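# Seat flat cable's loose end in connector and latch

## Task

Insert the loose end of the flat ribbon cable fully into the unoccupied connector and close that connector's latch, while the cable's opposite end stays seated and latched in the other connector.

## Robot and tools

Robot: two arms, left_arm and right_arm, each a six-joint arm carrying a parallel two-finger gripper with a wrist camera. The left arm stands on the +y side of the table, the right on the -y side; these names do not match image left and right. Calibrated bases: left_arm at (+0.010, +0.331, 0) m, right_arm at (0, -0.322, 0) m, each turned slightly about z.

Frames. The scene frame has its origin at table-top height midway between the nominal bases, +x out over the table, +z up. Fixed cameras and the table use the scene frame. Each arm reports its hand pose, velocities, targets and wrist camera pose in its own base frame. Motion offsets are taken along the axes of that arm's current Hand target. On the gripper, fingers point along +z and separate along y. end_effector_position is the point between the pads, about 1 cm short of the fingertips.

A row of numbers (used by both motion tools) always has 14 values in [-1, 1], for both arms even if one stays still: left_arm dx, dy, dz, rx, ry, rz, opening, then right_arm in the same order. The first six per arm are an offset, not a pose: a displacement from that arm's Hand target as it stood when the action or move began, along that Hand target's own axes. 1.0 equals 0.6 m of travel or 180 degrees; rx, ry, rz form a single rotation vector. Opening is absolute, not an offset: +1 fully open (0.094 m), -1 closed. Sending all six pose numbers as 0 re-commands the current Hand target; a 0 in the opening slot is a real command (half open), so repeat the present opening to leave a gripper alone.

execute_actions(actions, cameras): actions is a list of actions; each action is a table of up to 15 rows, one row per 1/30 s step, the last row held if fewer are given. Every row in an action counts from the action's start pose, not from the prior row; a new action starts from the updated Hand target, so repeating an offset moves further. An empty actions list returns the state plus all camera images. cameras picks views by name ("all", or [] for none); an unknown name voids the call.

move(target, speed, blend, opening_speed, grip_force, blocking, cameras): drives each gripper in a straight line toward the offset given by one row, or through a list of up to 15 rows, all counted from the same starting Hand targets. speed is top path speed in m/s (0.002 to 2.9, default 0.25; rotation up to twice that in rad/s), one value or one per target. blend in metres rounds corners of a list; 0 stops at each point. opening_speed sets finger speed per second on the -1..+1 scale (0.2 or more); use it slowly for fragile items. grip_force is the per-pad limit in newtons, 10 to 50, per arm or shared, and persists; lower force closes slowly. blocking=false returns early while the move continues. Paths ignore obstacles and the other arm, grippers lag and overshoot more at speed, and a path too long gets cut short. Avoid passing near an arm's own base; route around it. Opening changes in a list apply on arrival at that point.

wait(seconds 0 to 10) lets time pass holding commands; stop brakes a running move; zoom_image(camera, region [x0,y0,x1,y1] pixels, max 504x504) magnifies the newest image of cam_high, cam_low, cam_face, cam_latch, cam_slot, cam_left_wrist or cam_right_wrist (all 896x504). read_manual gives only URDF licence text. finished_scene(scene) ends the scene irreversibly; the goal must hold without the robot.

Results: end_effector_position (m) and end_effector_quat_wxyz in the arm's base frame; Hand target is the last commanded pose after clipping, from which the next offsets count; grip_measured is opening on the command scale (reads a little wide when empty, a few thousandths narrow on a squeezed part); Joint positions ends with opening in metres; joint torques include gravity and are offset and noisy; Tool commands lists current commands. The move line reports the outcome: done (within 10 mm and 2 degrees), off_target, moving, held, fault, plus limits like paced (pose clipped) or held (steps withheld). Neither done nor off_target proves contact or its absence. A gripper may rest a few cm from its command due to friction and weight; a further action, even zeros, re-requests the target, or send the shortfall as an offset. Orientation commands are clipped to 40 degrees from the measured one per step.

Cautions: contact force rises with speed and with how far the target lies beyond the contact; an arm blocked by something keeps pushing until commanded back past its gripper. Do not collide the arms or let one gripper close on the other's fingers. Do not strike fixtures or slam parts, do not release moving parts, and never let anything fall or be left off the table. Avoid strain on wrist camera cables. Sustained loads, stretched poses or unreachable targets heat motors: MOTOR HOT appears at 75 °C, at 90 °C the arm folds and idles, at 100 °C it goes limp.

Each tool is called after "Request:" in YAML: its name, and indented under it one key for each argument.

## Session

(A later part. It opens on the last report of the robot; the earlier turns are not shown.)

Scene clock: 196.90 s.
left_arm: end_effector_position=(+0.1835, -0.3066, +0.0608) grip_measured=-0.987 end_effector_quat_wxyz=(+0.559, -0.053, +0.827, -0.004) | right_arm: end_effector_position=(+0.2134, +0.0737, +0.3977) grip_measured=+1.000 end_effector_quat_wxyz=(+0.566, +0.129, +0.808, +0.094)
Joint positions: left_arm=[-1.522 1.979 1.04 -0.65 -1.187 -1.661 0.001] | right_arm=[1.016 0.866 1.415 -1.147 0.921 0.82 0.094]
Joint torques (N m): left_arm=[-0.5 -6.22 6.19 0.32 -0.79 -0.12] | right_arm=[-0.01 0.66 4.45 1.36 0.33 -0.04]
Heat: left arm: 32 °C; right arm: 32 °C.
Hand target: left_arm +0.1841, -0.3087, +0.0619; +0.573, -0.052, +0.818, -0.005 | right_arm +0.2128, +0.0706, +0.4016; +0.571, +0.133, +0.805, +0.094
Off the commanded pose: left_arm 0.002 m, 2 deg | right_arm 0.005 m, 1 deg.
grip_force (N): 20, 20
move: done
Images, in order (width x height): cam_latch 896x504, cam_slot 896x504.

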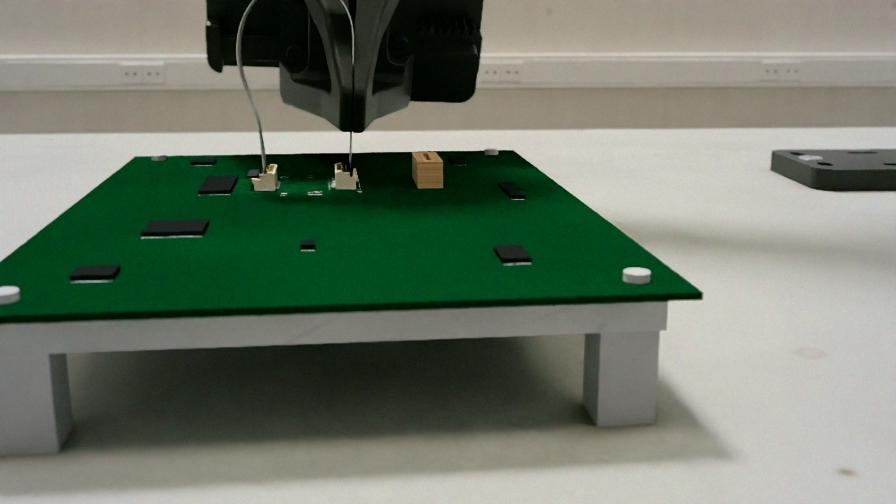

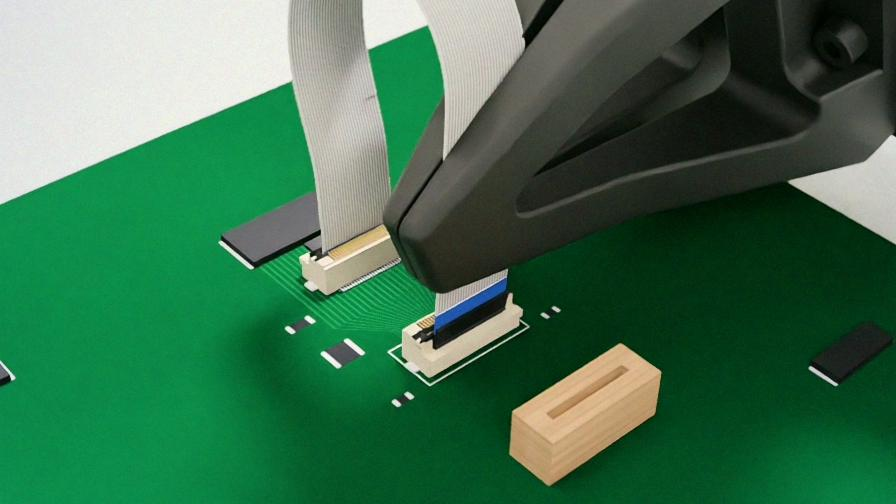

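Request:
move:
  target: [-0.0027,-0.0027,0.0077,0.001,0.0002,-0.0027,-1,0,0,0,0,0,0,1]
  speed: 0.03
  cameras: ["cam_latch","cam_slot"]

Request:
zoom_image:
  camera: "cam_latch"
  region: [290, 90, 410, 200]

Request:
zoom_image:
  camera: "cam_slot"
  region: [390, 220, 550, 380]

Scene clock: 201.07 s.
left_arm: end_effector_position=(+0.1851, -0.3115, +0.0609) grip_measured=-0.987 end_effector_quat_wxyz=(+0.559, -0.058, +0.827, -0.015) | right_arm: end_effector_position=(+0.2134, +0.0737, +0.3977) grip_measured=+1.000 end_effector_quat_wxyz=(+0.566, +0.129, +0.808, +0.094)
Joint positions: left_arm=[-1.518 1.979 1.04 -0.609 -1.187 -1.642 0.001] | right_arm=[1.016 0.866 1.415 -1.147 0.921 0.82 0.094]
Joint torques (N m): left_arm=[0.73 -6.61 5.5 0.38 -0.8 0.05] | right_arm=[-0.01 0.65 4.46 1.36 0.33 -0.04]
Heat: left arm: 32 °C; right arm: 32 °C.
Hand target: left_arm +0.1891, -0.3099, +0.0619; +0.573, -0.055, +0.818, -0.009 | right_arm +0.2128, +0.0706, +0.4016; +0.571, +0.133, +0.805, +0.094
Off the commanded pose: left_arm 0.004 m, 2 deg | right_arm 0.005 m, 1 deg.
grip_force (N): 20, 20
move: done
Images, in order (width x height): cam_latch 896x504, cam_slot 896x504.

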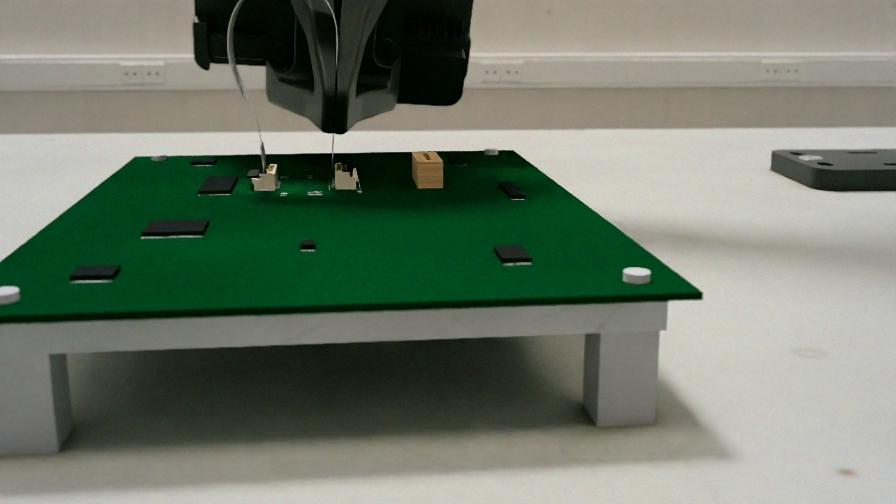

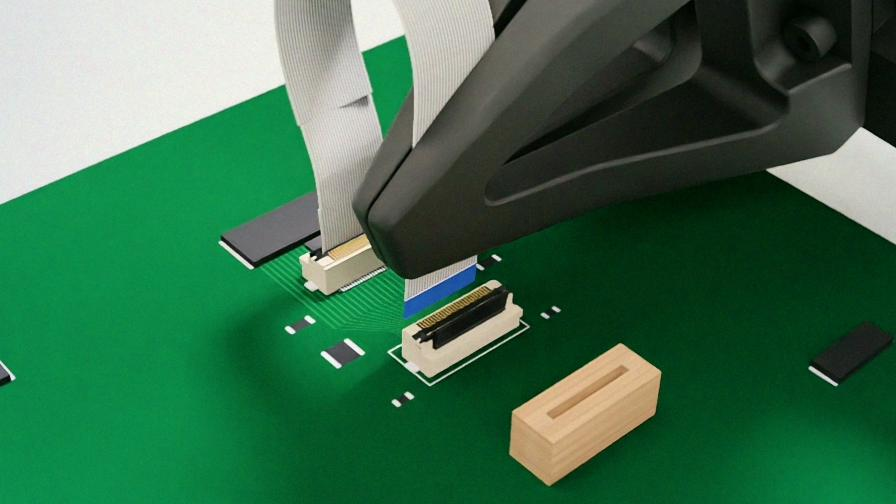

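Scaled by 4.200 from the camera's 896x504 image, which has a finer 1280x720 frame.

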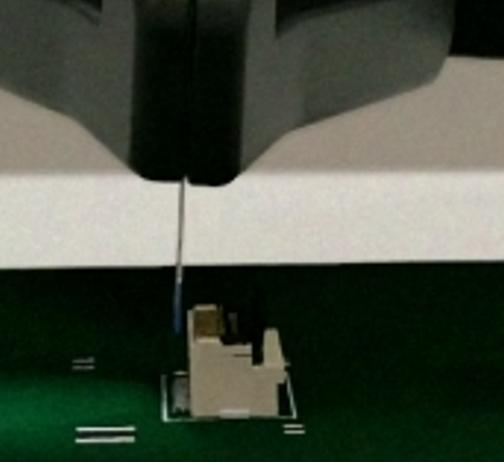

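Scaled by 3.150 from the camera's 896x504 image, which has a finer 1280x720 frame.

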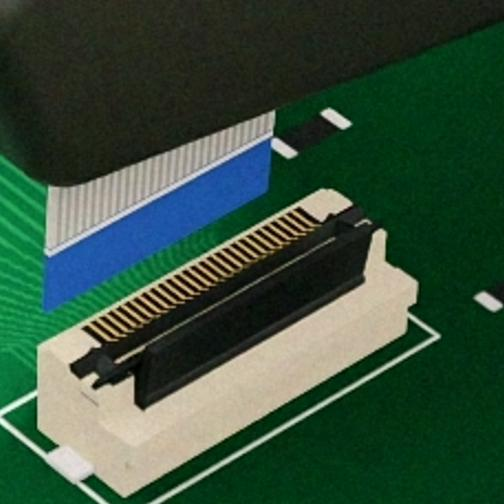

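Request:
move:
  target:
    - [-0.0391,-0.0027,-0.0142,0,0,0,-1,0,0,0,0,0,0,1]
    - [-0.0067,0.0045,-0.002,0,0,0.006,-1,0,0,0,0,0,0,1]
  speed: 0.05
  blend: [0.002,0]
  cameras: ["cam_latch","cam_slot"]

Request:
zoom_image:
  camera: "cam_latch"
  region: [290, 90, 410, 200]

Request:
zoom_image:
  camera: "cam_slot"
  region: [390, 220, 550, 380]

Scene clock: 211.43 s.
left_arm: end_effector_position=(+0.1850, -0.3108, +0.0631) grip_measured=-0.987 end_effector_quat_wxyz=(+0.559, -0.049, +0.828, -0.009) | right_arm: end_effector_position=(+0.2134, +0.0737, +0.3977) grip_measured=+1.000 end_effector_quat_wxyz=(+0.566, +0.129, +0.808, +0.094)
Joint positions: left_arm=[-1.518 1.972 1.04 -0.617 -1.187 -1.621 0.001] | right_arm=[1.016 0.866 1.415 -1.147 0.921 0.82 0.094]
Joint torques (N m): left_arm=[0.76 -7.41 4.57 0.42 -0.75 0.06] | right_arm=[0.01 0.66 4.46 1.36 0.34 -0.04]
Heat: left arm: 32 °C; right arm: 32 °C.
Hand target: left_arm +0.1892, -0.3069, +0.0659; +0.573, -0.047, +0.818, -0.004 | right_arm +0.2128, +0.0706, +0.4016; +0.571, +0.133, +0.805, +0.094
Off the commanded pose: left_arm 0.006 m, 2 deg | right_arm 0.005 m, 1 deg.
grip_force (N): 20, 20
move: done
Images, in order (width x height): cam_latch 896x504, cam_slot 896x504.

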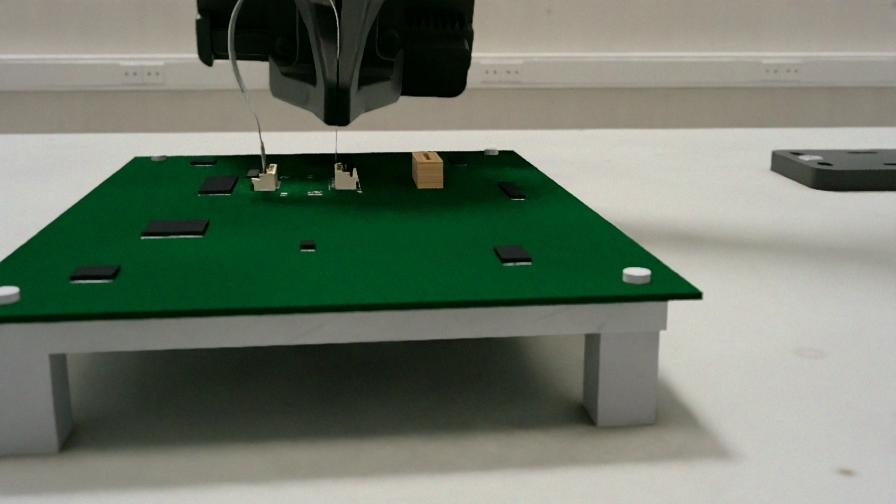

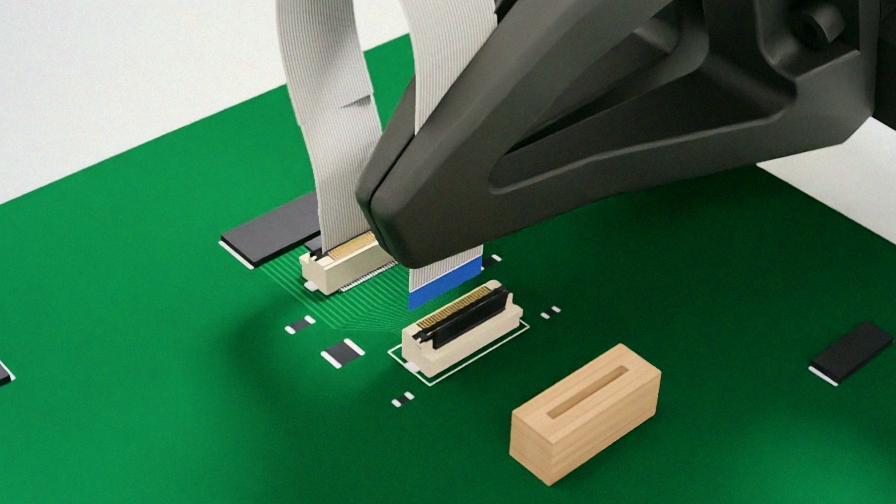

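Scaled by 4.200 from the camera's 896x504 image, which has a finer 1280x720 frame.

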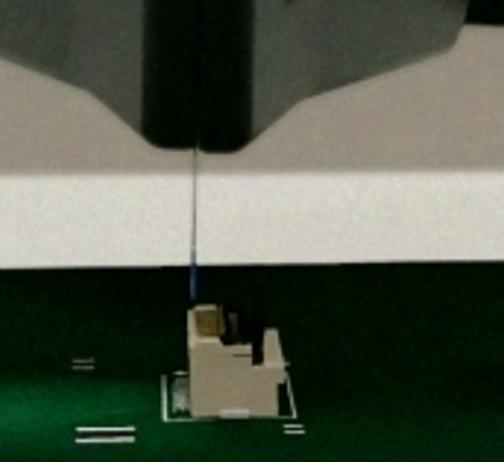

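Scaled by 3.150 from the camera's 896x504 image, which has a finer 1280x720 frame.

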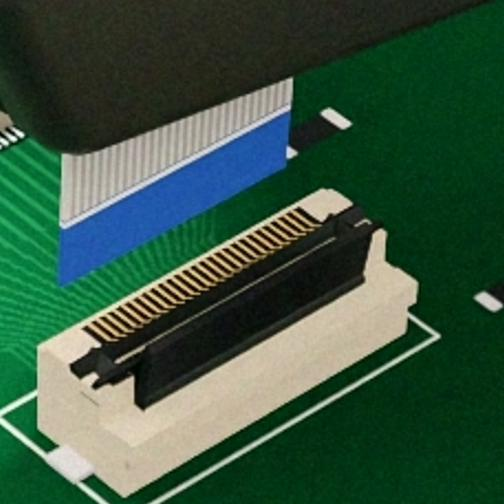

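Request:
move:
  target: [0.0023,0.0006,-0.0062,0,0,0,-1,0,0,0,0,0,0,1]
  speed: 0.03

Scene clock: 218.43 s.
left_arm: end_effector_position=(+0.1850, -0.3106, +0.0631) grip_measured=-0.987 end_effector_quat_wxyz=(+0.559, -0.052, +0.827, -0.010) | right_arm: end_effector_position=(+0.2134, +0.0737, +0.3977) grip_measured=+1.000 end_effector_quat_wxyz=(+0.566, +0.129, +0.808, +0.094)
Joint positions: left_arm=[-1.518 1.972 1.04 -0.618 -1.187 -1.629 0.001] | right_arm=[1.016 0.866 1.415 -1.147 0.921 0.82 0.094]
Joint torques (N m): left_arm=[-0.46 -6.95 5.18 0.17 -0.73 -0.11] | right_arm=[0.01 0.65 4.45 1.35 0.33 -0.04]
Heat: left arm: 32 °C; right arm: 32 °C.
Hand target: left_arm +0.1852, -0.3068, +0.0658; +0.573, -0.047, +0.818, -0.004 | right_arm +0.2128, +0.0706, +0.4016; +0.571, +0.133, +0.805, +0.094
Off the commanded pose: left_arm 0.005 m, 2 deg | right_arm 0.005 m, 1 deg.
grip_force (N): 20, 20
move: done

Request:
move:
  target: [0.0006,0.0001,-0.0016,0.0009,0.0001,0.0003,-1,0,0,0,0,0,0,1]
  speed: 0.03

Scene clock: 220.73 s.
left_arm: end_effector_position=(+0.1839, -0.3112, +0.0631) grip_measured=-0.987 end_effector_quat_wxyz=(+0.559, -0.051, +0.827, -0.012) | right_arm: end_effector_position=(+0.2134, +0.0737, +0.3977) grip_measured=+1.000 end_effector_quat_wxyz=(+0.566, +0.129, +0.808, +0.094)
Joint positions: left_arm=[-1.521 1.972 1.04 -0.619 -1.187 -1.631 0.001] | right_arm=[1.016 0.866 1.415 -1.147 0.921 0.82 0.094]
Joint torques (N m): left_arm=[-0.42 -7.16 4.93 0.2 -0.73 -0.12] | right_arm=[-0.01 0.65 4.46 1.36 0.33 -0.03]
Heat: left arm: 32 °C; right arm: 32 °C.
Hand target: left_arm +0.1841, -0.3068, +0.0658; +0.573, -0.046, +0.818, -0.004 | right_arm +0.2128, +0.0706, +0.4016; +0.571, +0.133, +0.805, +0.094
Off the commanded pose: left_arm 0.005 m, 2 deg | right_arm 0.005 m, 1 deg.
grip_force (N): 20, 20
move: done

Request:
move:
  target: [-0.0025,-0.0006,0.007,-0.004,-0.0003,-0.0014,-1,0,0,0,0,0,0,1]
  speed: 0.03

Scene clock: 222.90 s.
left_arm: end_effector_position=(+0.1848, -0.3105, +0.0631) grip_measured=-0.987 end_effector_quat_wxyz=(+0.559, -0.052, +0.827, -0.010) | right_arm: end_effector_position=(+0.2134, +0.0737, +0.3977) grip_measured=+1.000 end_effector_quat_wxyz=(+0.566, +0.129, +0.808, +0.094)
Joint positions: left_arm=[-1.518 1.972 1.04 -0.62 -1.187 -1.631 0.001] | right_arm=[1.016 0.866 1.415 -1.147 0.921 0.82 0.094]
Joint torques (N m): left_arm=[0.61 -6.6 6.05 0.19 -0.76 -0.08] | right_arm=[0.01 0.66 4.46 1.36 0.33 -0.03]
Heat: left arm: 31 °C; right arm: 32 °C.
Hand target: left_arm +0.1886, -0.3069, +0.0658; +0.573, -0.051, +0.818, -0.001 | right_arm +0.2128, +0.0706, +0.4016; +0.571, +0.133, +0.805, +0.094
Off the commanded pose: left_arm 0.006 m, 2 deg | right_arm 0.005 m, 1 deg.
grip_force (N): 20, 20
move: done

Request:
move:
  target: [-0.0002,0.0023,0.0001,-0.0011,-0.0003,0.003,-1,0,0,0,0,0,0,1]
  speed: 0.03

Request:
move:
  target: [-0.0001,0.0012,0.0001,-0.0006,-0.0002,0.0015,-1,0,0,0,0,0,0,1]
  speed: 0.03

Scene clock: 225.00 s.
left_arm: end_effector_position=(+0.1847, -0.3092, +0.0631) grip_measured=-0.987 end_effector_quat_wxyz=(+0.559, -0.050, +0.828, -0.006) | right_arm: end_effector_position=(+0.2134, +0.0737, +0.3977) grip_measured=+1.000 end_effector_quat_wxyz=(+0.566, +0.129, +0.808, +0.094)
Joint positions: left_arm=[-1.518 1.972 1.04 -0.63 -1.187 -1.631 0.001] | right_arm=[1.016 0.866 1.415 -1.147 0.921 0.82 0.094]
Joint torques (N m): left_arm=[0.75 -6.69 5.83 0.2 -0.76 -0.11] | right_arm=[0.02 0.65 4.45 1.35 0.34 -0.04]
Heat: left arm: 31 °C; right arm: 32 °C.
Hand target: left_arm +0.1886, -0.3055, +0.0658; +0.573, -0.048, +0.818, +0.004 | right_arm +0.2128, +0.0706, +0.4016; +0.571, +0.133, +0.805, +0.094
Off the commanded pose: left_arm 0.006 m, 2 deg | right_arm 0.005 m, 1 deg.
grip_force (N): 20, 20
move: done

Scene clock: 225.70 s.
left_arm: end_effector_position=(+0.1846, -0.3085, +0.0631) grip_measured=-0.987 end_effector_quat_wxyz=(+0.559, -0.048, +0.828, -0.004) | right_arm: end_effector_position=(+0.2134, +0.0737, +0.3977) grip_measured=+1.000 end_effector_quat_wxyz=(+0.566, +0.129, +0.808, +0.094)
Joint positions: left_arm=[-1.518 1.972 1.04 -0.635 -1.187 -1.631 0.001] | right_arm=[1.016 0.866 1.415 -1.147 0.921 0.82 0.094]
Joint torques (N m): left_arm=[0.64 -6.57 5.81 0.2 -0.76 -0.07] | right_arm=[-0.01 0.65 4.45 1.35 0.33 -0.04]
Heat: left arm: 31 °C; right arm: 32 °C.
Hand target: left_arm +0.1886, -0.3047, +0.0658; +0.573, -0.047, +0.818, +0.006 | right_arm +0.2128, +0.0706, +0.4016; +0.571, +0.133, +0.805, +0.094
Off the commanded pose: left_arm 0.006 m, 2 deg | right_arm 0.005 m, 1 deg.
grip_force (N): 20, 20
move: done

Request:
move:
  target: [0.0046,0.0015,0.0017,-0.0014,-0.0004,0.004,-1,0,0,0,0,0,0,1]
  speed: 0.03
  cameras: ["cam_latch","cam_slot"]

Request:
zoom_image:
  camera: "cam_latch"
  region: [290, 90, 410, 200]

Request:
zoom_image:
  camera: "cam_slot"
  region: [390, 220, 550, 380]

Scene clock: 227.90 s.
left_arm: end_effector_position=(+0.1846, -0.3082, +0.0631) grip_measured=-0.987 end_effector_quat_wxyz=(+0.559, -0.047, +0.828, -0.003) | right_arm: end_effector_position=(+0.2134, +0.0737, +0.3977) grip_measured=+1.000 end_effector_quat_wxyz=(+0.566, +0.129, +0.808, +0.094)
Joint positions: left_arm=[-1.518 1.972 1.04 -0.637 -1.187 -1.631 0.001] | right_arm=[1.016 0.866 1.415 -1.147 0.921 0.82 0.094]
Joint torques (N m): left_arm=[0.55 -5.82 5.81 0.18 -0.76 -0.07] | right_arm=[0.01 0.65 4.46 1.36 0.33 -0.03]
Heat: left arm: 31 °C; right arm: 32 °C.
Hand target: left_arm +0.1886, -0.3040, +0.0628; +0.574, -0.043, +0.818, +0.011 | right_arm +0.2128, +0.0706, +0.4016; +0.571, +0.133, +0.805, +0.094
Off the commanded pose: left_arm 0.006 m, 3 deg | right_arm 0.005 m, 1 deg.
grip_force (N): 20, 20
move: off_target (left_arm)
Images, in order (width x height): cam_latch 896x504, cam_slot 896x504.

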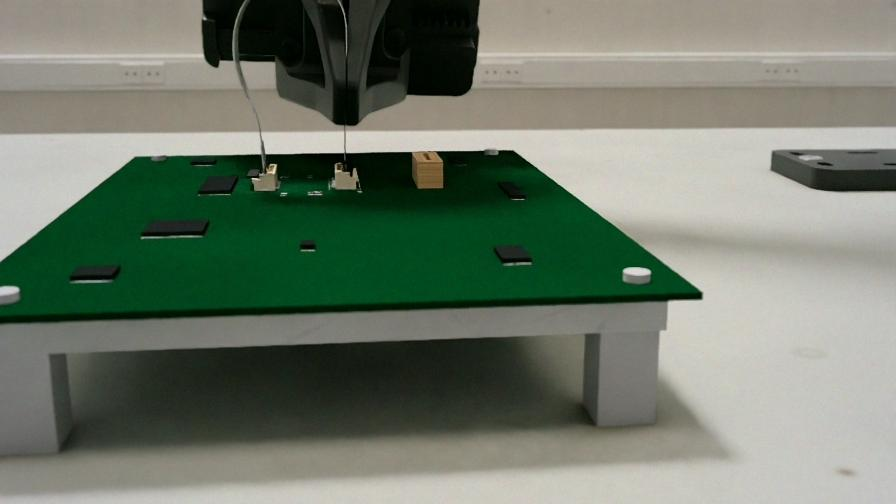

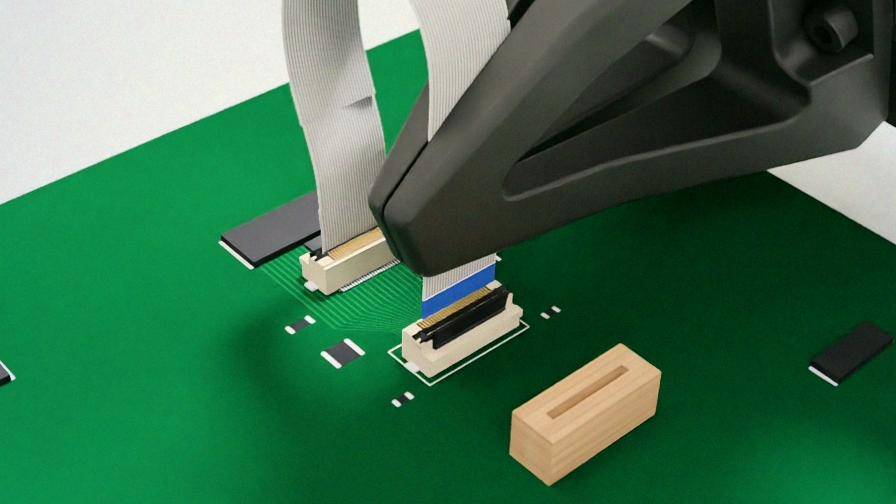

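Scaled by 4.200 from the camera's 896x504 image, which has a finer 1280x720 frame.

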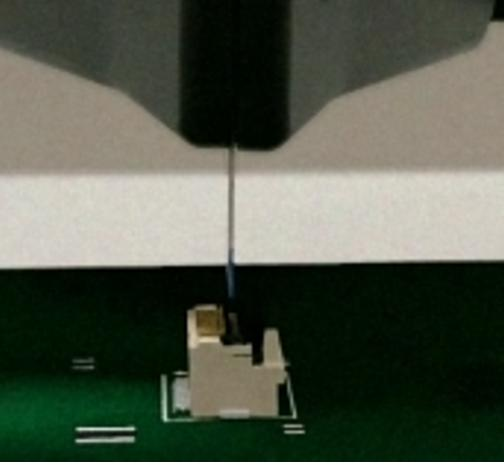

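Scaled by 3.150 from the camera's 896x504 image, which has a finer 1280x720 frame.

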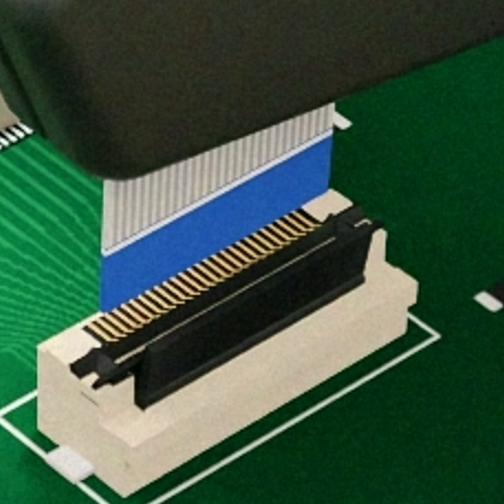

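Request:
move:
  target: [0.0062,0.0011,0.0023,-0.0015,-0.0004,0.0041,-1,0,0,0,0,0,0,1]
  speed: 0.03

Scene clock: 230.23 s.
left_arm: end_effector_position=(+0.1851, -0.3073, +0.0601) grip_measured=-0.987 end_effector_quat_wxyz=(+0.562, -0.043, +0.826, +0.003) | right_arm: end_effector_position=(+0.2134, +0.0737, +0.3977) grip_measured=+1.000 end_effector_quat_wxyz=(+0.566, +0.129, +0.808, +0.094)
Joint positions: left_arm=[-1.518 1.986 1.04 -0.638 -1.195 -1.631 0.001] | right_arm=[1.016 0.866 1.415 -1.147 0.921 0.82 0.094]
Joint torques (N m): left_arm=[0.77 -5.93 5.74 0.12 -0.71 -0.08] | right_arm=[0.01 0.65 4.46 1.36 0.33 -0.03]
Heat: left arm: 31 °C; right arm: 32 °C.
Hand target: left_arm +0.1886, -0.3035, +0.0589; +0.574, -0.039, +0.818, +0.017 | right_arm +0.2128, +0.0706, +0.4016; +0.571, +0.133, +0.805, +0.094
Off the commanded pose: left_arm 0.005 m, 2 deg | right_arm 0.005 m, 1 deg.
grip_force (N): 20, 20
move: done

Request:
wait:
  seconds: 0
  cameras: ["cam_latch","cam_slot"]

Request:
zoom_image:
  camera: "cam_latch"
  region: [290, 90, 410, 200]

Request:
zoom_image:
  camera: "cam_slot"
  region: [390, 220, 550, 380]

Scene clock: 231.43 s.
left_arm: end_effector_position=(+0.1851, -0.3073, +0.0601) grip_measured=-0.987 end_effector_quat_wxyz=(+0.562, -0.043, +0.826, +0.003) | right_arm: end_effector_position=(+0.2134, +0.0737, +0.3977) grip_measured=+1.000 end_effector_quat_wxyz=(+0.566, +0.129, +0.808, +0.094)
Joint positions: left_arm=[-1.518 1.986 1.04 -0.638 -1.195 -1.631 0.001] | right_arm=[1.016 0.866 1.415 -1.147 0.921 0.82 0.094]
Joint torques (N m): left_arm=[0.8 -5.87 5.94 0.14 -0.72 -0.11] | right_arm=[0.01 0.64 4.46 1.36 0.34 -0.03]
Heat: left arm: 31 °C; right arm: 32 °C.
Hand target: left_arm +0.1886, -0.3035, +0.0589; +0.574, -0.039, +0.818, +0.017 | right_arm +0.2128, +0.0706, +0.4016; +0.571, +0.133, +0.805, +0.094
Tool commands: left_gripper/opening=-1.0 right_gripper/opening=+1.0
Off the commanded pose: left_arm 0.005 m, 2 deg | right_arm 0.005 m, 1 deg.
grip_force (N): 20, 20
Images, in order (width x height): cam_latch 896x504, cam_slot 896x504.

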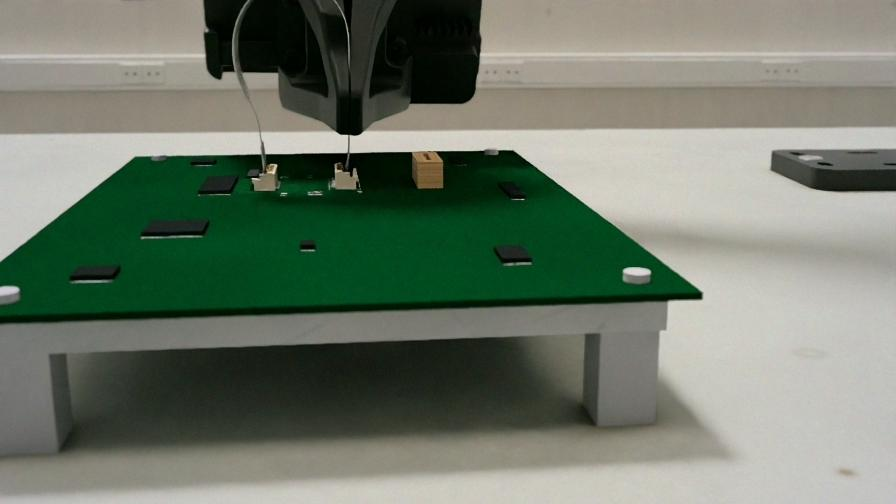

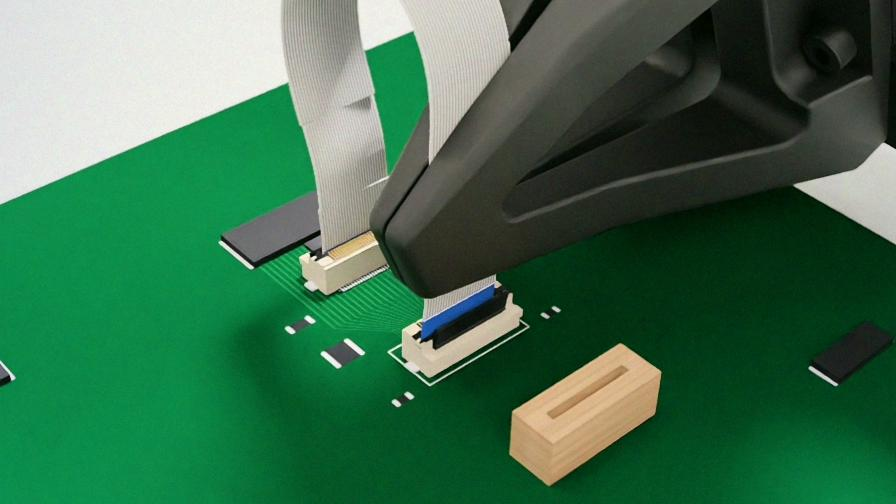

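Scaled by 4.200 from the camera's 896x504 image, which has a finer 1280x720 frame.

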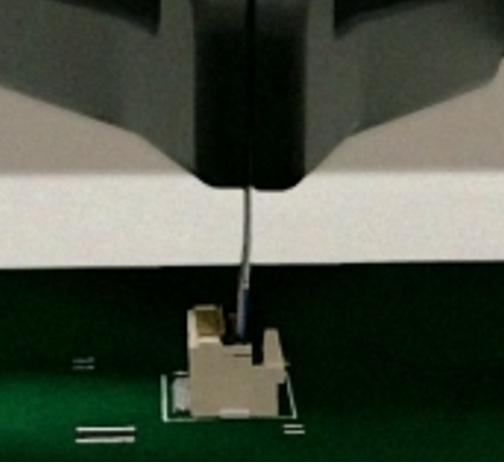

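Scaled by 3.150 from the camera's 896x504 image, which has a finer 1280x720 frame.

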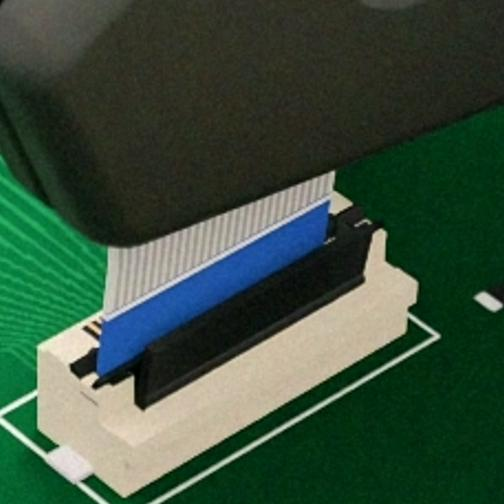

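Request:
zoom_image:
  camera: "cam_slot"
  region: [400, 290, 460, 350]

Request:
zoom_image:
  camera: "cam_slot"
  region: [470, 270, 530, 330]

Request:
zoom_image:
  camera: "cam_latch"
  region: [325, 150, 365, 190]

Scaled by 8.400 from the camera's 896x504 image, which has a finer 1280x720 frame.

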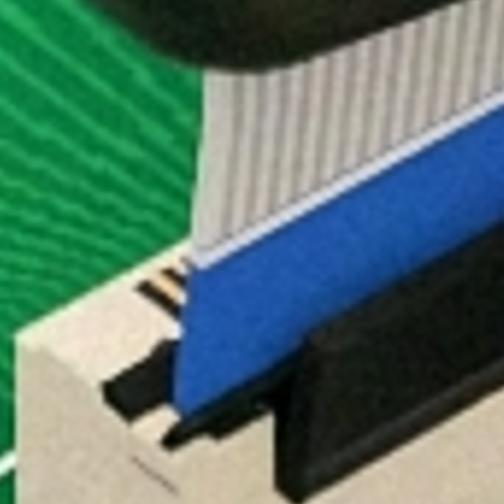

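Scaled by 8.400 from the camera's 896x504 image, which has a finer 1280x720 frame.

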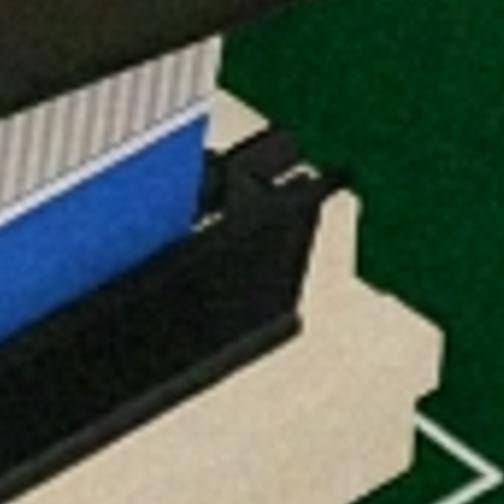

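Scaled by 12.600 from the camera's 896x504 image, which has a finer 1280x720 frame.

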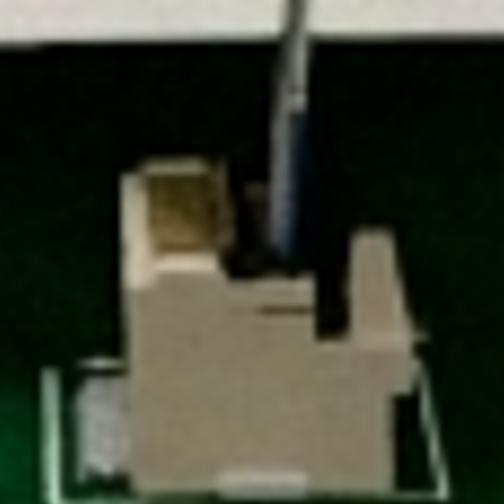

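Request:
wait:
  seconds: 0
  cameras: ["cam_face", "cam_slot"]

Request:
zoom_image:
  camera: "cam_face"
  region: [450, 190, 525, 250]

Scene clock: 236.30 s.
left_arm: end_effector_position=(+0.1851, -0.3073, +0.0601) grip_measured=-0.987 end_effector_quat_wxyz=(+0.562, -0.043, +0.826, +0.003) | right_arm: end_effector_position=(+0.2134, +0.0737, +0.3977) grip_measured=+1.000 end_effector_quat_wxyz=(+0.566, +0.129, +0.808, +0.094)
Joint positions: left_arm=[-1.518 1.986 1.04 -0.638 -1.195 -1.631 0.001] | right_arm=[1.016 0.866 1.415 -1.147 0.921 0.82 0.094]
Joint torques (N m): left_arm=[0.61 -5.87 5.81 0.14 -0.73 -0.1] | right_arm=[0.01 0.64 4.45 1.36 0.33 -0.03]
Heat: left arm: 32 °C; right arm: 32 °C.
Hand target: left_arm +0.1886, -0.3035, +0.0589; +0.574, -0.039, +0.818, +0.017 | right_arm +0.2128, +0.0706, +0.4016; +0.571, +0.133, +0.805, +0.094
Tool commands: left_gripper/opening=-1.0 right_gripper/opening=+1.0
Off the commanded pose: left_arm 0.005 m, 2 deg | right_arm 0.005 m, 1 deg.
grip_force (N): 20, 20
Images, in order (width x height): cam_face 896x504, cam_slot 896x504.

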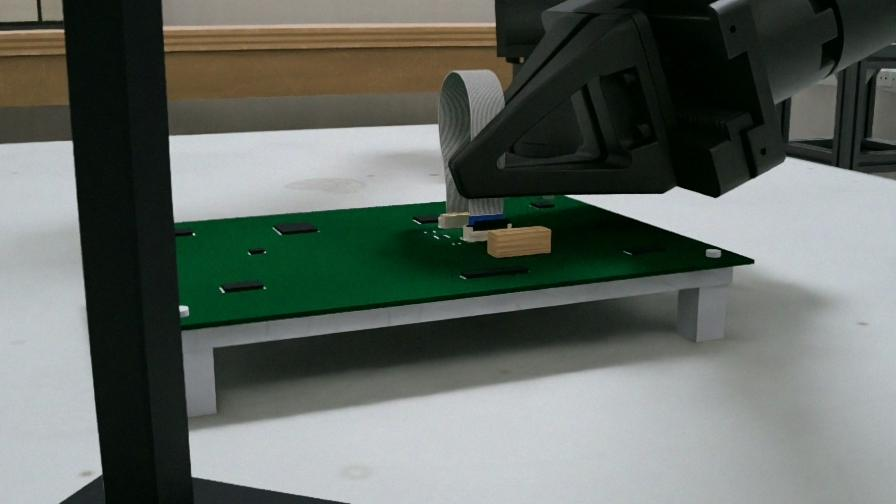

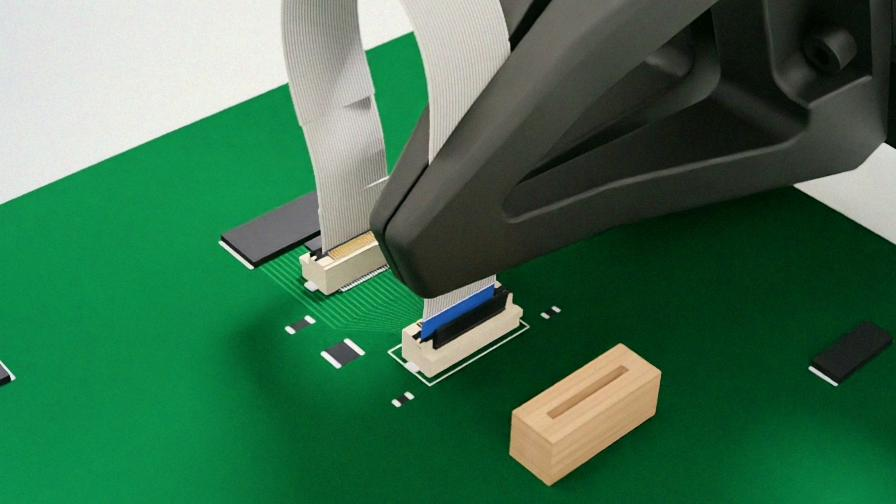

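Scaled by 6.720 from the camera's 896x504 image, which has a finer 1280x720 frame.

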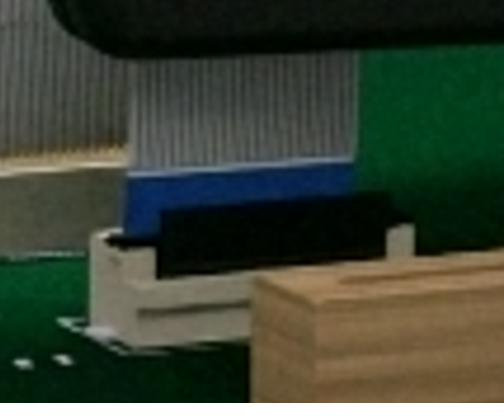

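Request:
move:
  target: [0.0026,0.0004,-0.007,0.0039,0.0004,0.0013,-1,0,0,0,0,0,0,1]
  speed: 0.02

Request:
move:
  target: [0.0002,0,-0.0006,0.0004,0.0,0.0001,-1,0,0,0,0,0,0,1]
  speed: 0.02

Scene clock: 240.10 s.
left_arm: end_effector_position=(+0.1842, -0.3078, +0.0601) grip_measured=-0.987 end_effector_quat_wxyz=(+0.562, -0.042, +0.826, +0.002) | right_arm: end_effector_position=(+0.2134, +0.0737, +0.3977) grip_measured=+1.000 end_effector_quat_wxyz=(+0.566, +0.129, +0.808, +0.094)
Joint positions: left_arm=[-1.521 1.986 1.04 -0.638 -1.195 -1.632 0.001] | right_arm=[1.016 0.866 1.415 -1.147 0.921 0.82 0.094]
Joint torques (N m): left_arm=[-0.4 -6.41 4.92 0.14 -0.71 -0.13] | right_arm=[0.01 0.65 4.48 1.35 0.33 -0.04]
Heat: left arm: 32 °C; right arm: 32 °C.
Hand target: left_arm +0.1840, -0.3036, +0.0588; +0.574, -0.034, +0.818, +0.013 | right_arm +0.2128, +0.0706, +0.4016; +0.571, +0.133, +0.805, +0.094
Off the commanded pose: left_arm 0.004 m, 2 deg | right_arm 0.005 m, 1 deg.
grip_force (N): 20, 20
move: done

Scene clock: 240.80 s.
left_arm: end_effector_position=(+0.1842, -0.3078, +0.0601) grip_measured=-0.987 end_effector_quat_wxyz=(+0.562, -0.042, +0.826, +0.002) | right_arm: end_effector_position=(+0.2134, +0.0737, +0.3977) grip_measured=+1.000 end_effector_quat_wxyz=(+0.566, +0.129, +0.808, +0.094)
Joint positions: left_arm=[-1.521 1.986 1.04 -0.638 -1.195 -1.632 0.001] | right_arm=[1.016 0.866 1.415 -1.147 0.921 0.82 0.094]
Joint torques (N m): left_arm=[-0.5 -6.53 5.11 0.17 -0.71 -0.12] | right_arm=[-0.01 0.65 4.45 1.36 0.33 -0.04]
Heat: left arm: 32 °C; right arm: 32 °C.
Hand target: left_arm +0.1836, -0.3036, +0.0588; +0.574, -0.034, +0.818, +0.012 | right_arm +0.2128, +0.0706, +0.4016; +0.571, +0.133, +0.805, +0.094
Off the commanded pose: left_arm 0.004 m, 2 deg | right_arm 0.005 m, 1 deg.
grip_force (N): 20, 20
move: done

Request:
wait:
  seconds: 0
  cameras: ["cam_face", "cam_slot", "cam_latch"]

Request:
zoom_image:
  camera: "cam_slot"
  region: [390, 220, 550, 380]

Request:
zoom_image:
  camera: "cam_latch"
  region: [325, 150, 365, 190]

Request:
zoom_image:
  camera: "cam_face"
  region: [450, 190, 525, 250]

Scene clock: 241.63 s.
left_arm: end_effector_position=(+0.1842, -0.3078, +0.0601) grip_measured=-0.987 end_effector_quat_wxyz=(+0.562, -0.042, +0.826, +0.002) | right_arm: end_effector_position=(+0.2134, +0.0737, +0.3977) grip_measured=+1.000 end_effector_quat_wxyz=(+0.566, +0.129, +0.808, +0.094)
Joint positions: left_arm=[-1.521 1.986 1.04 -0.638 -1.195 -1.632 0.001] | right_arm=[1.016 0.866 1.415 -1.147 0.921 0.82 0.094]
Joint torques (N m): left_arm=[-0.57 -6.49 4.9 0.14 -0.68 -0.11] | right_arm=[0.01 0.65 4.45 1.36 0.33 -0.04]
Heat: left arm: 32 °C; right arm: 32 °C.
Hand target: left_arm +0.1836, -0.3036, +0.0588; +0.574, -0.033, +0.818, +0.012 | right_arm +0.2128, +0.0706, +0.4016; +0.571, +0.133, +0.805, +0.094
Tool commands: left_gripper/opening=-1.0 right_gripper/opening=+1.0
Off the commanded pose: left_arm 0.004 m, 2 deg | right_arm 0.005 m, 1 deg.
grip_force (N): 20, 20
Images, in order (width x height): cam_face 896x504, cam_latch 896x504, cam_slot 896x504.

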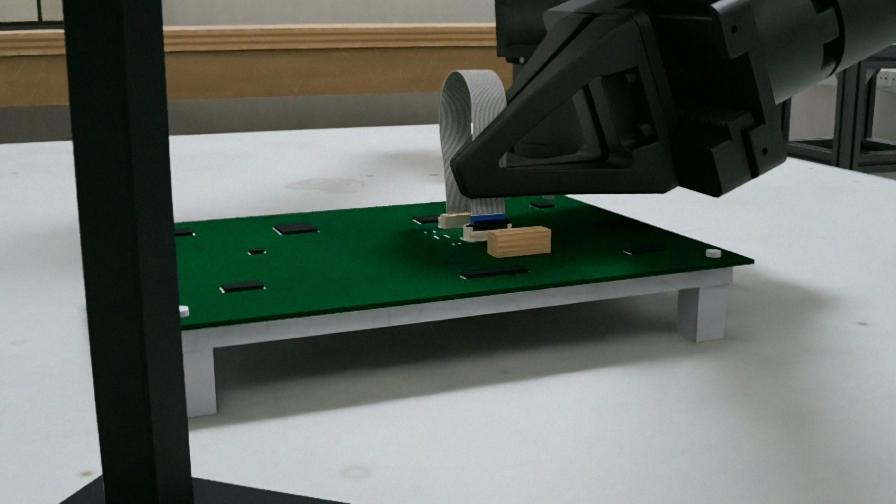

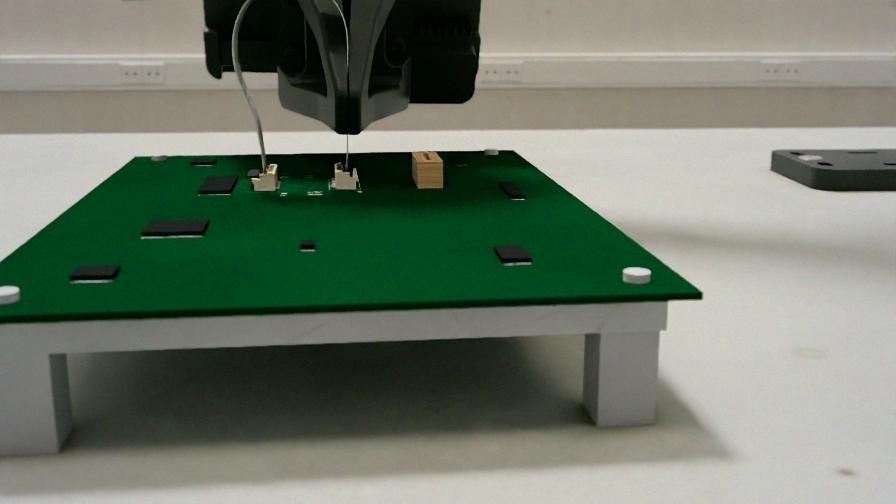

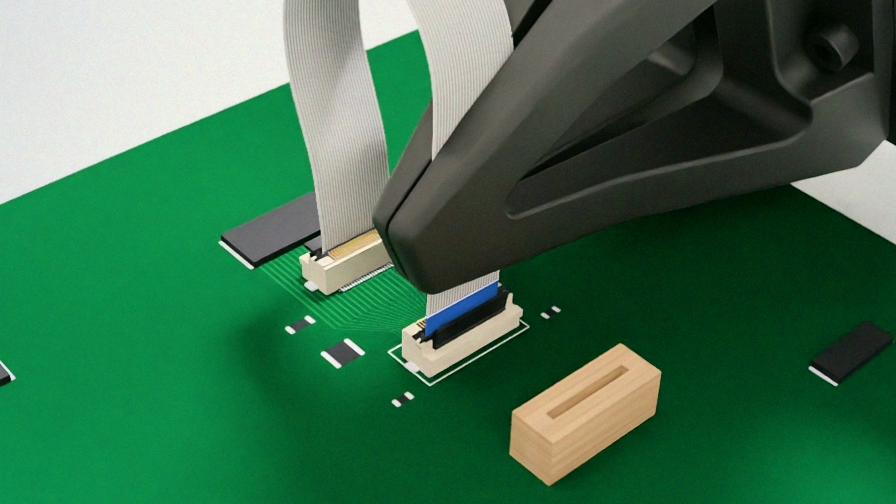

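Scaled by 3.150 from the camera's 896x504 image, which has a finer 1280x720 frame.

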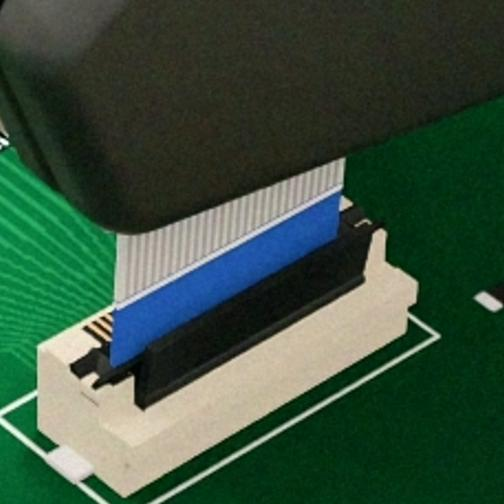

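Scaled by 12.600 from the camera's 896x504 image, which has a finer 1280x720 frame.

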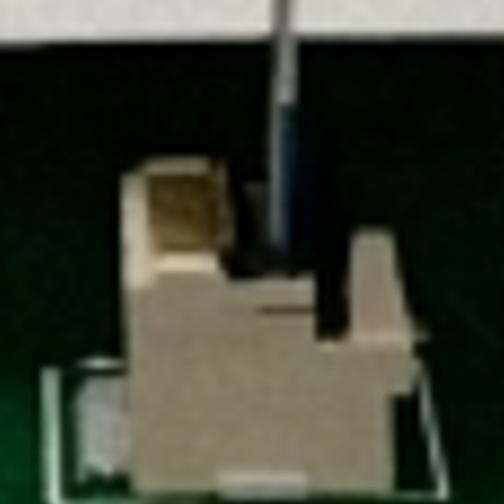

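Scaled by 6.720 from the camera's 896x504 image, which has a finer 1280x720 frame.

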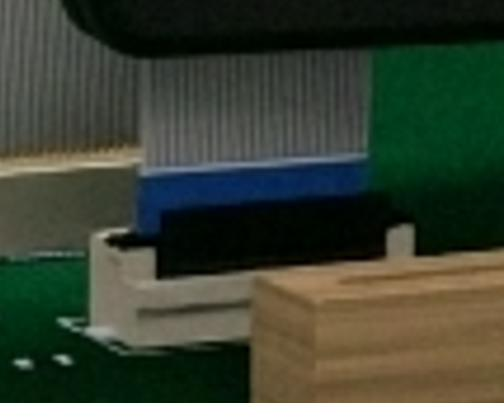

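Request:
move:
  target: [0.0062,0.0011,0.0023,-0.0015,-0.0004,0.0041,-1,0,0,0,0,0,0,1]
  speed: 0.02
  cameras: ["cam_slot", "cam_latch"]

Request:
zoom_image:
  camera: "cam_slot"
  region: [390, 220, 550, 380]

Request:
zoom_image:
  camera: "cam_latch"
  region: [290, 90, 410, 200]

Scene clock: 244.07 s.
left_arm: end_effector_position=(+0.1842, -0.3076, +0.0599) grip_measured=-0.987 end_effector_quat_wxyz=(+0.566, -0.039, +0.823, +0.004) | right_arm: end_effector_position=(+0.2134, +0.0737, +0.3977) grip_measured=+1.000 end_effector_quat_wxyz=(+0.566, +0.129, +0.808, +0.094)
Joint positions: left_arm=[-1.523 1.992 1.04 -0.639 -1.204 -1.633 0.001] | right_arm=[1.016 0.866 1.415 -1.147 0.921 0.82 0.094]
Joint torques (N m): left_arm=[-0.42 -5.91 5.08 0.18 -0.62 -0.09] | right_arm=[-0.01 0.65 4.45 1.36 0.34 -0.03]
Heat: left arm: 32 °C; right arm: 32 °C.
Hand target: left_arm +0.1837, -0.3030, +0.0549; +0.574, -0.030, +0.818, +0.018 | right_arm +0.2128, +0.0706, +0.4016; +0.571, +0.133, +0.805, +0.094
Off the commanded pose: left_arm 0.007 m, 2 deg | right_arm 0.005 m, 1 deg.
grip_force (N): 20, 20
move: done
Images, in order (width x height): cam_latch 896x504, cam_slot 896x504.

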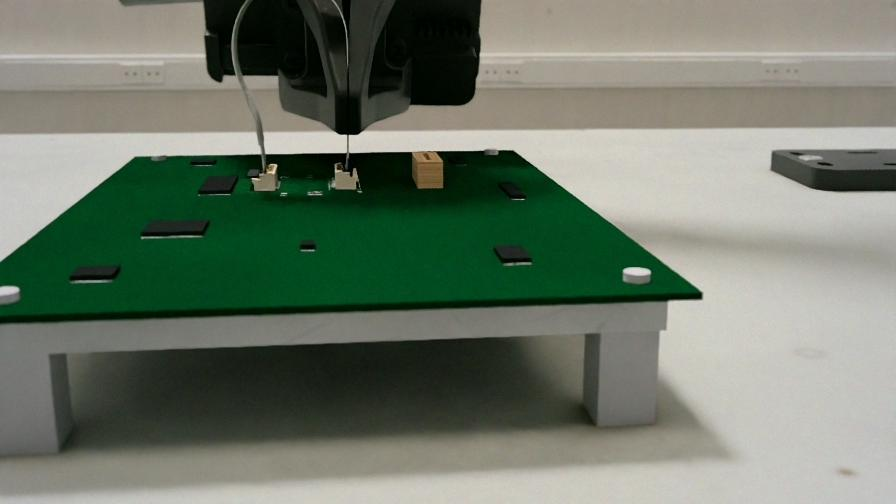

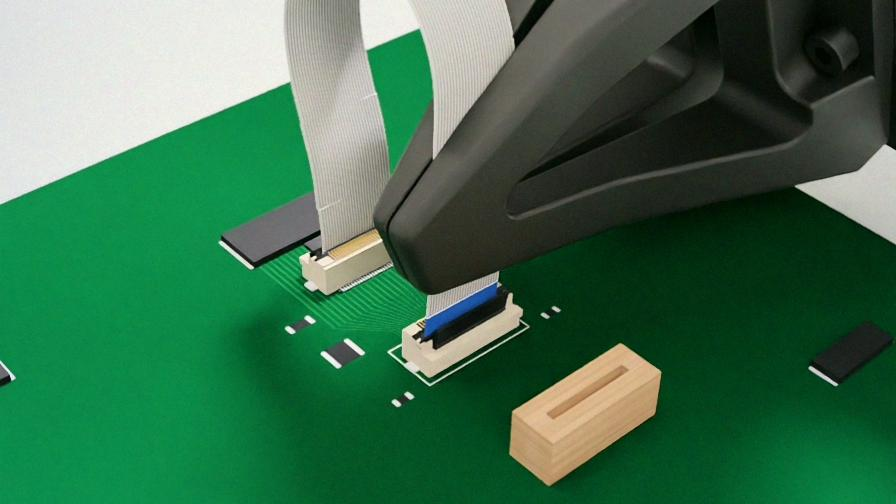

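Scaled by 3.150 from the camera's 896x504 image, which has a finer 1280x720 frame.

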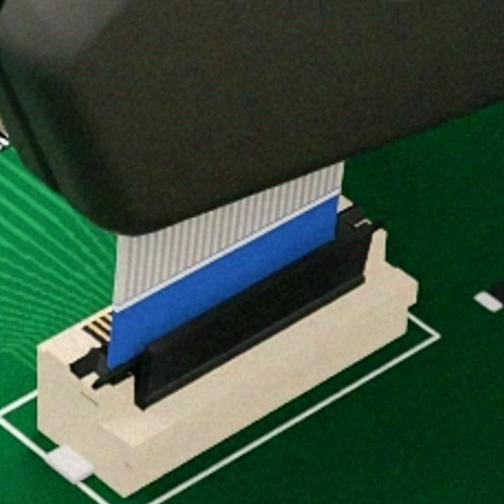

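Scaled by 4.200 from the camera's 896x504 image, which has a finer 1280x720 frame.

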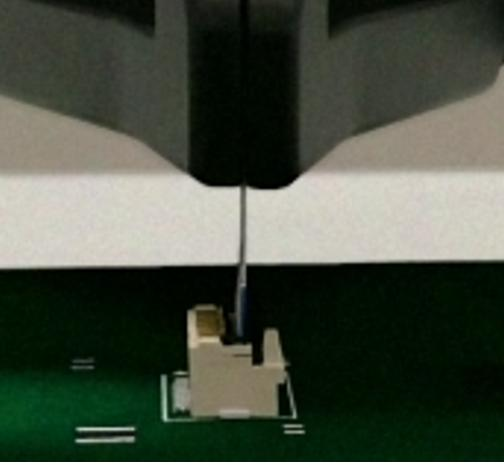

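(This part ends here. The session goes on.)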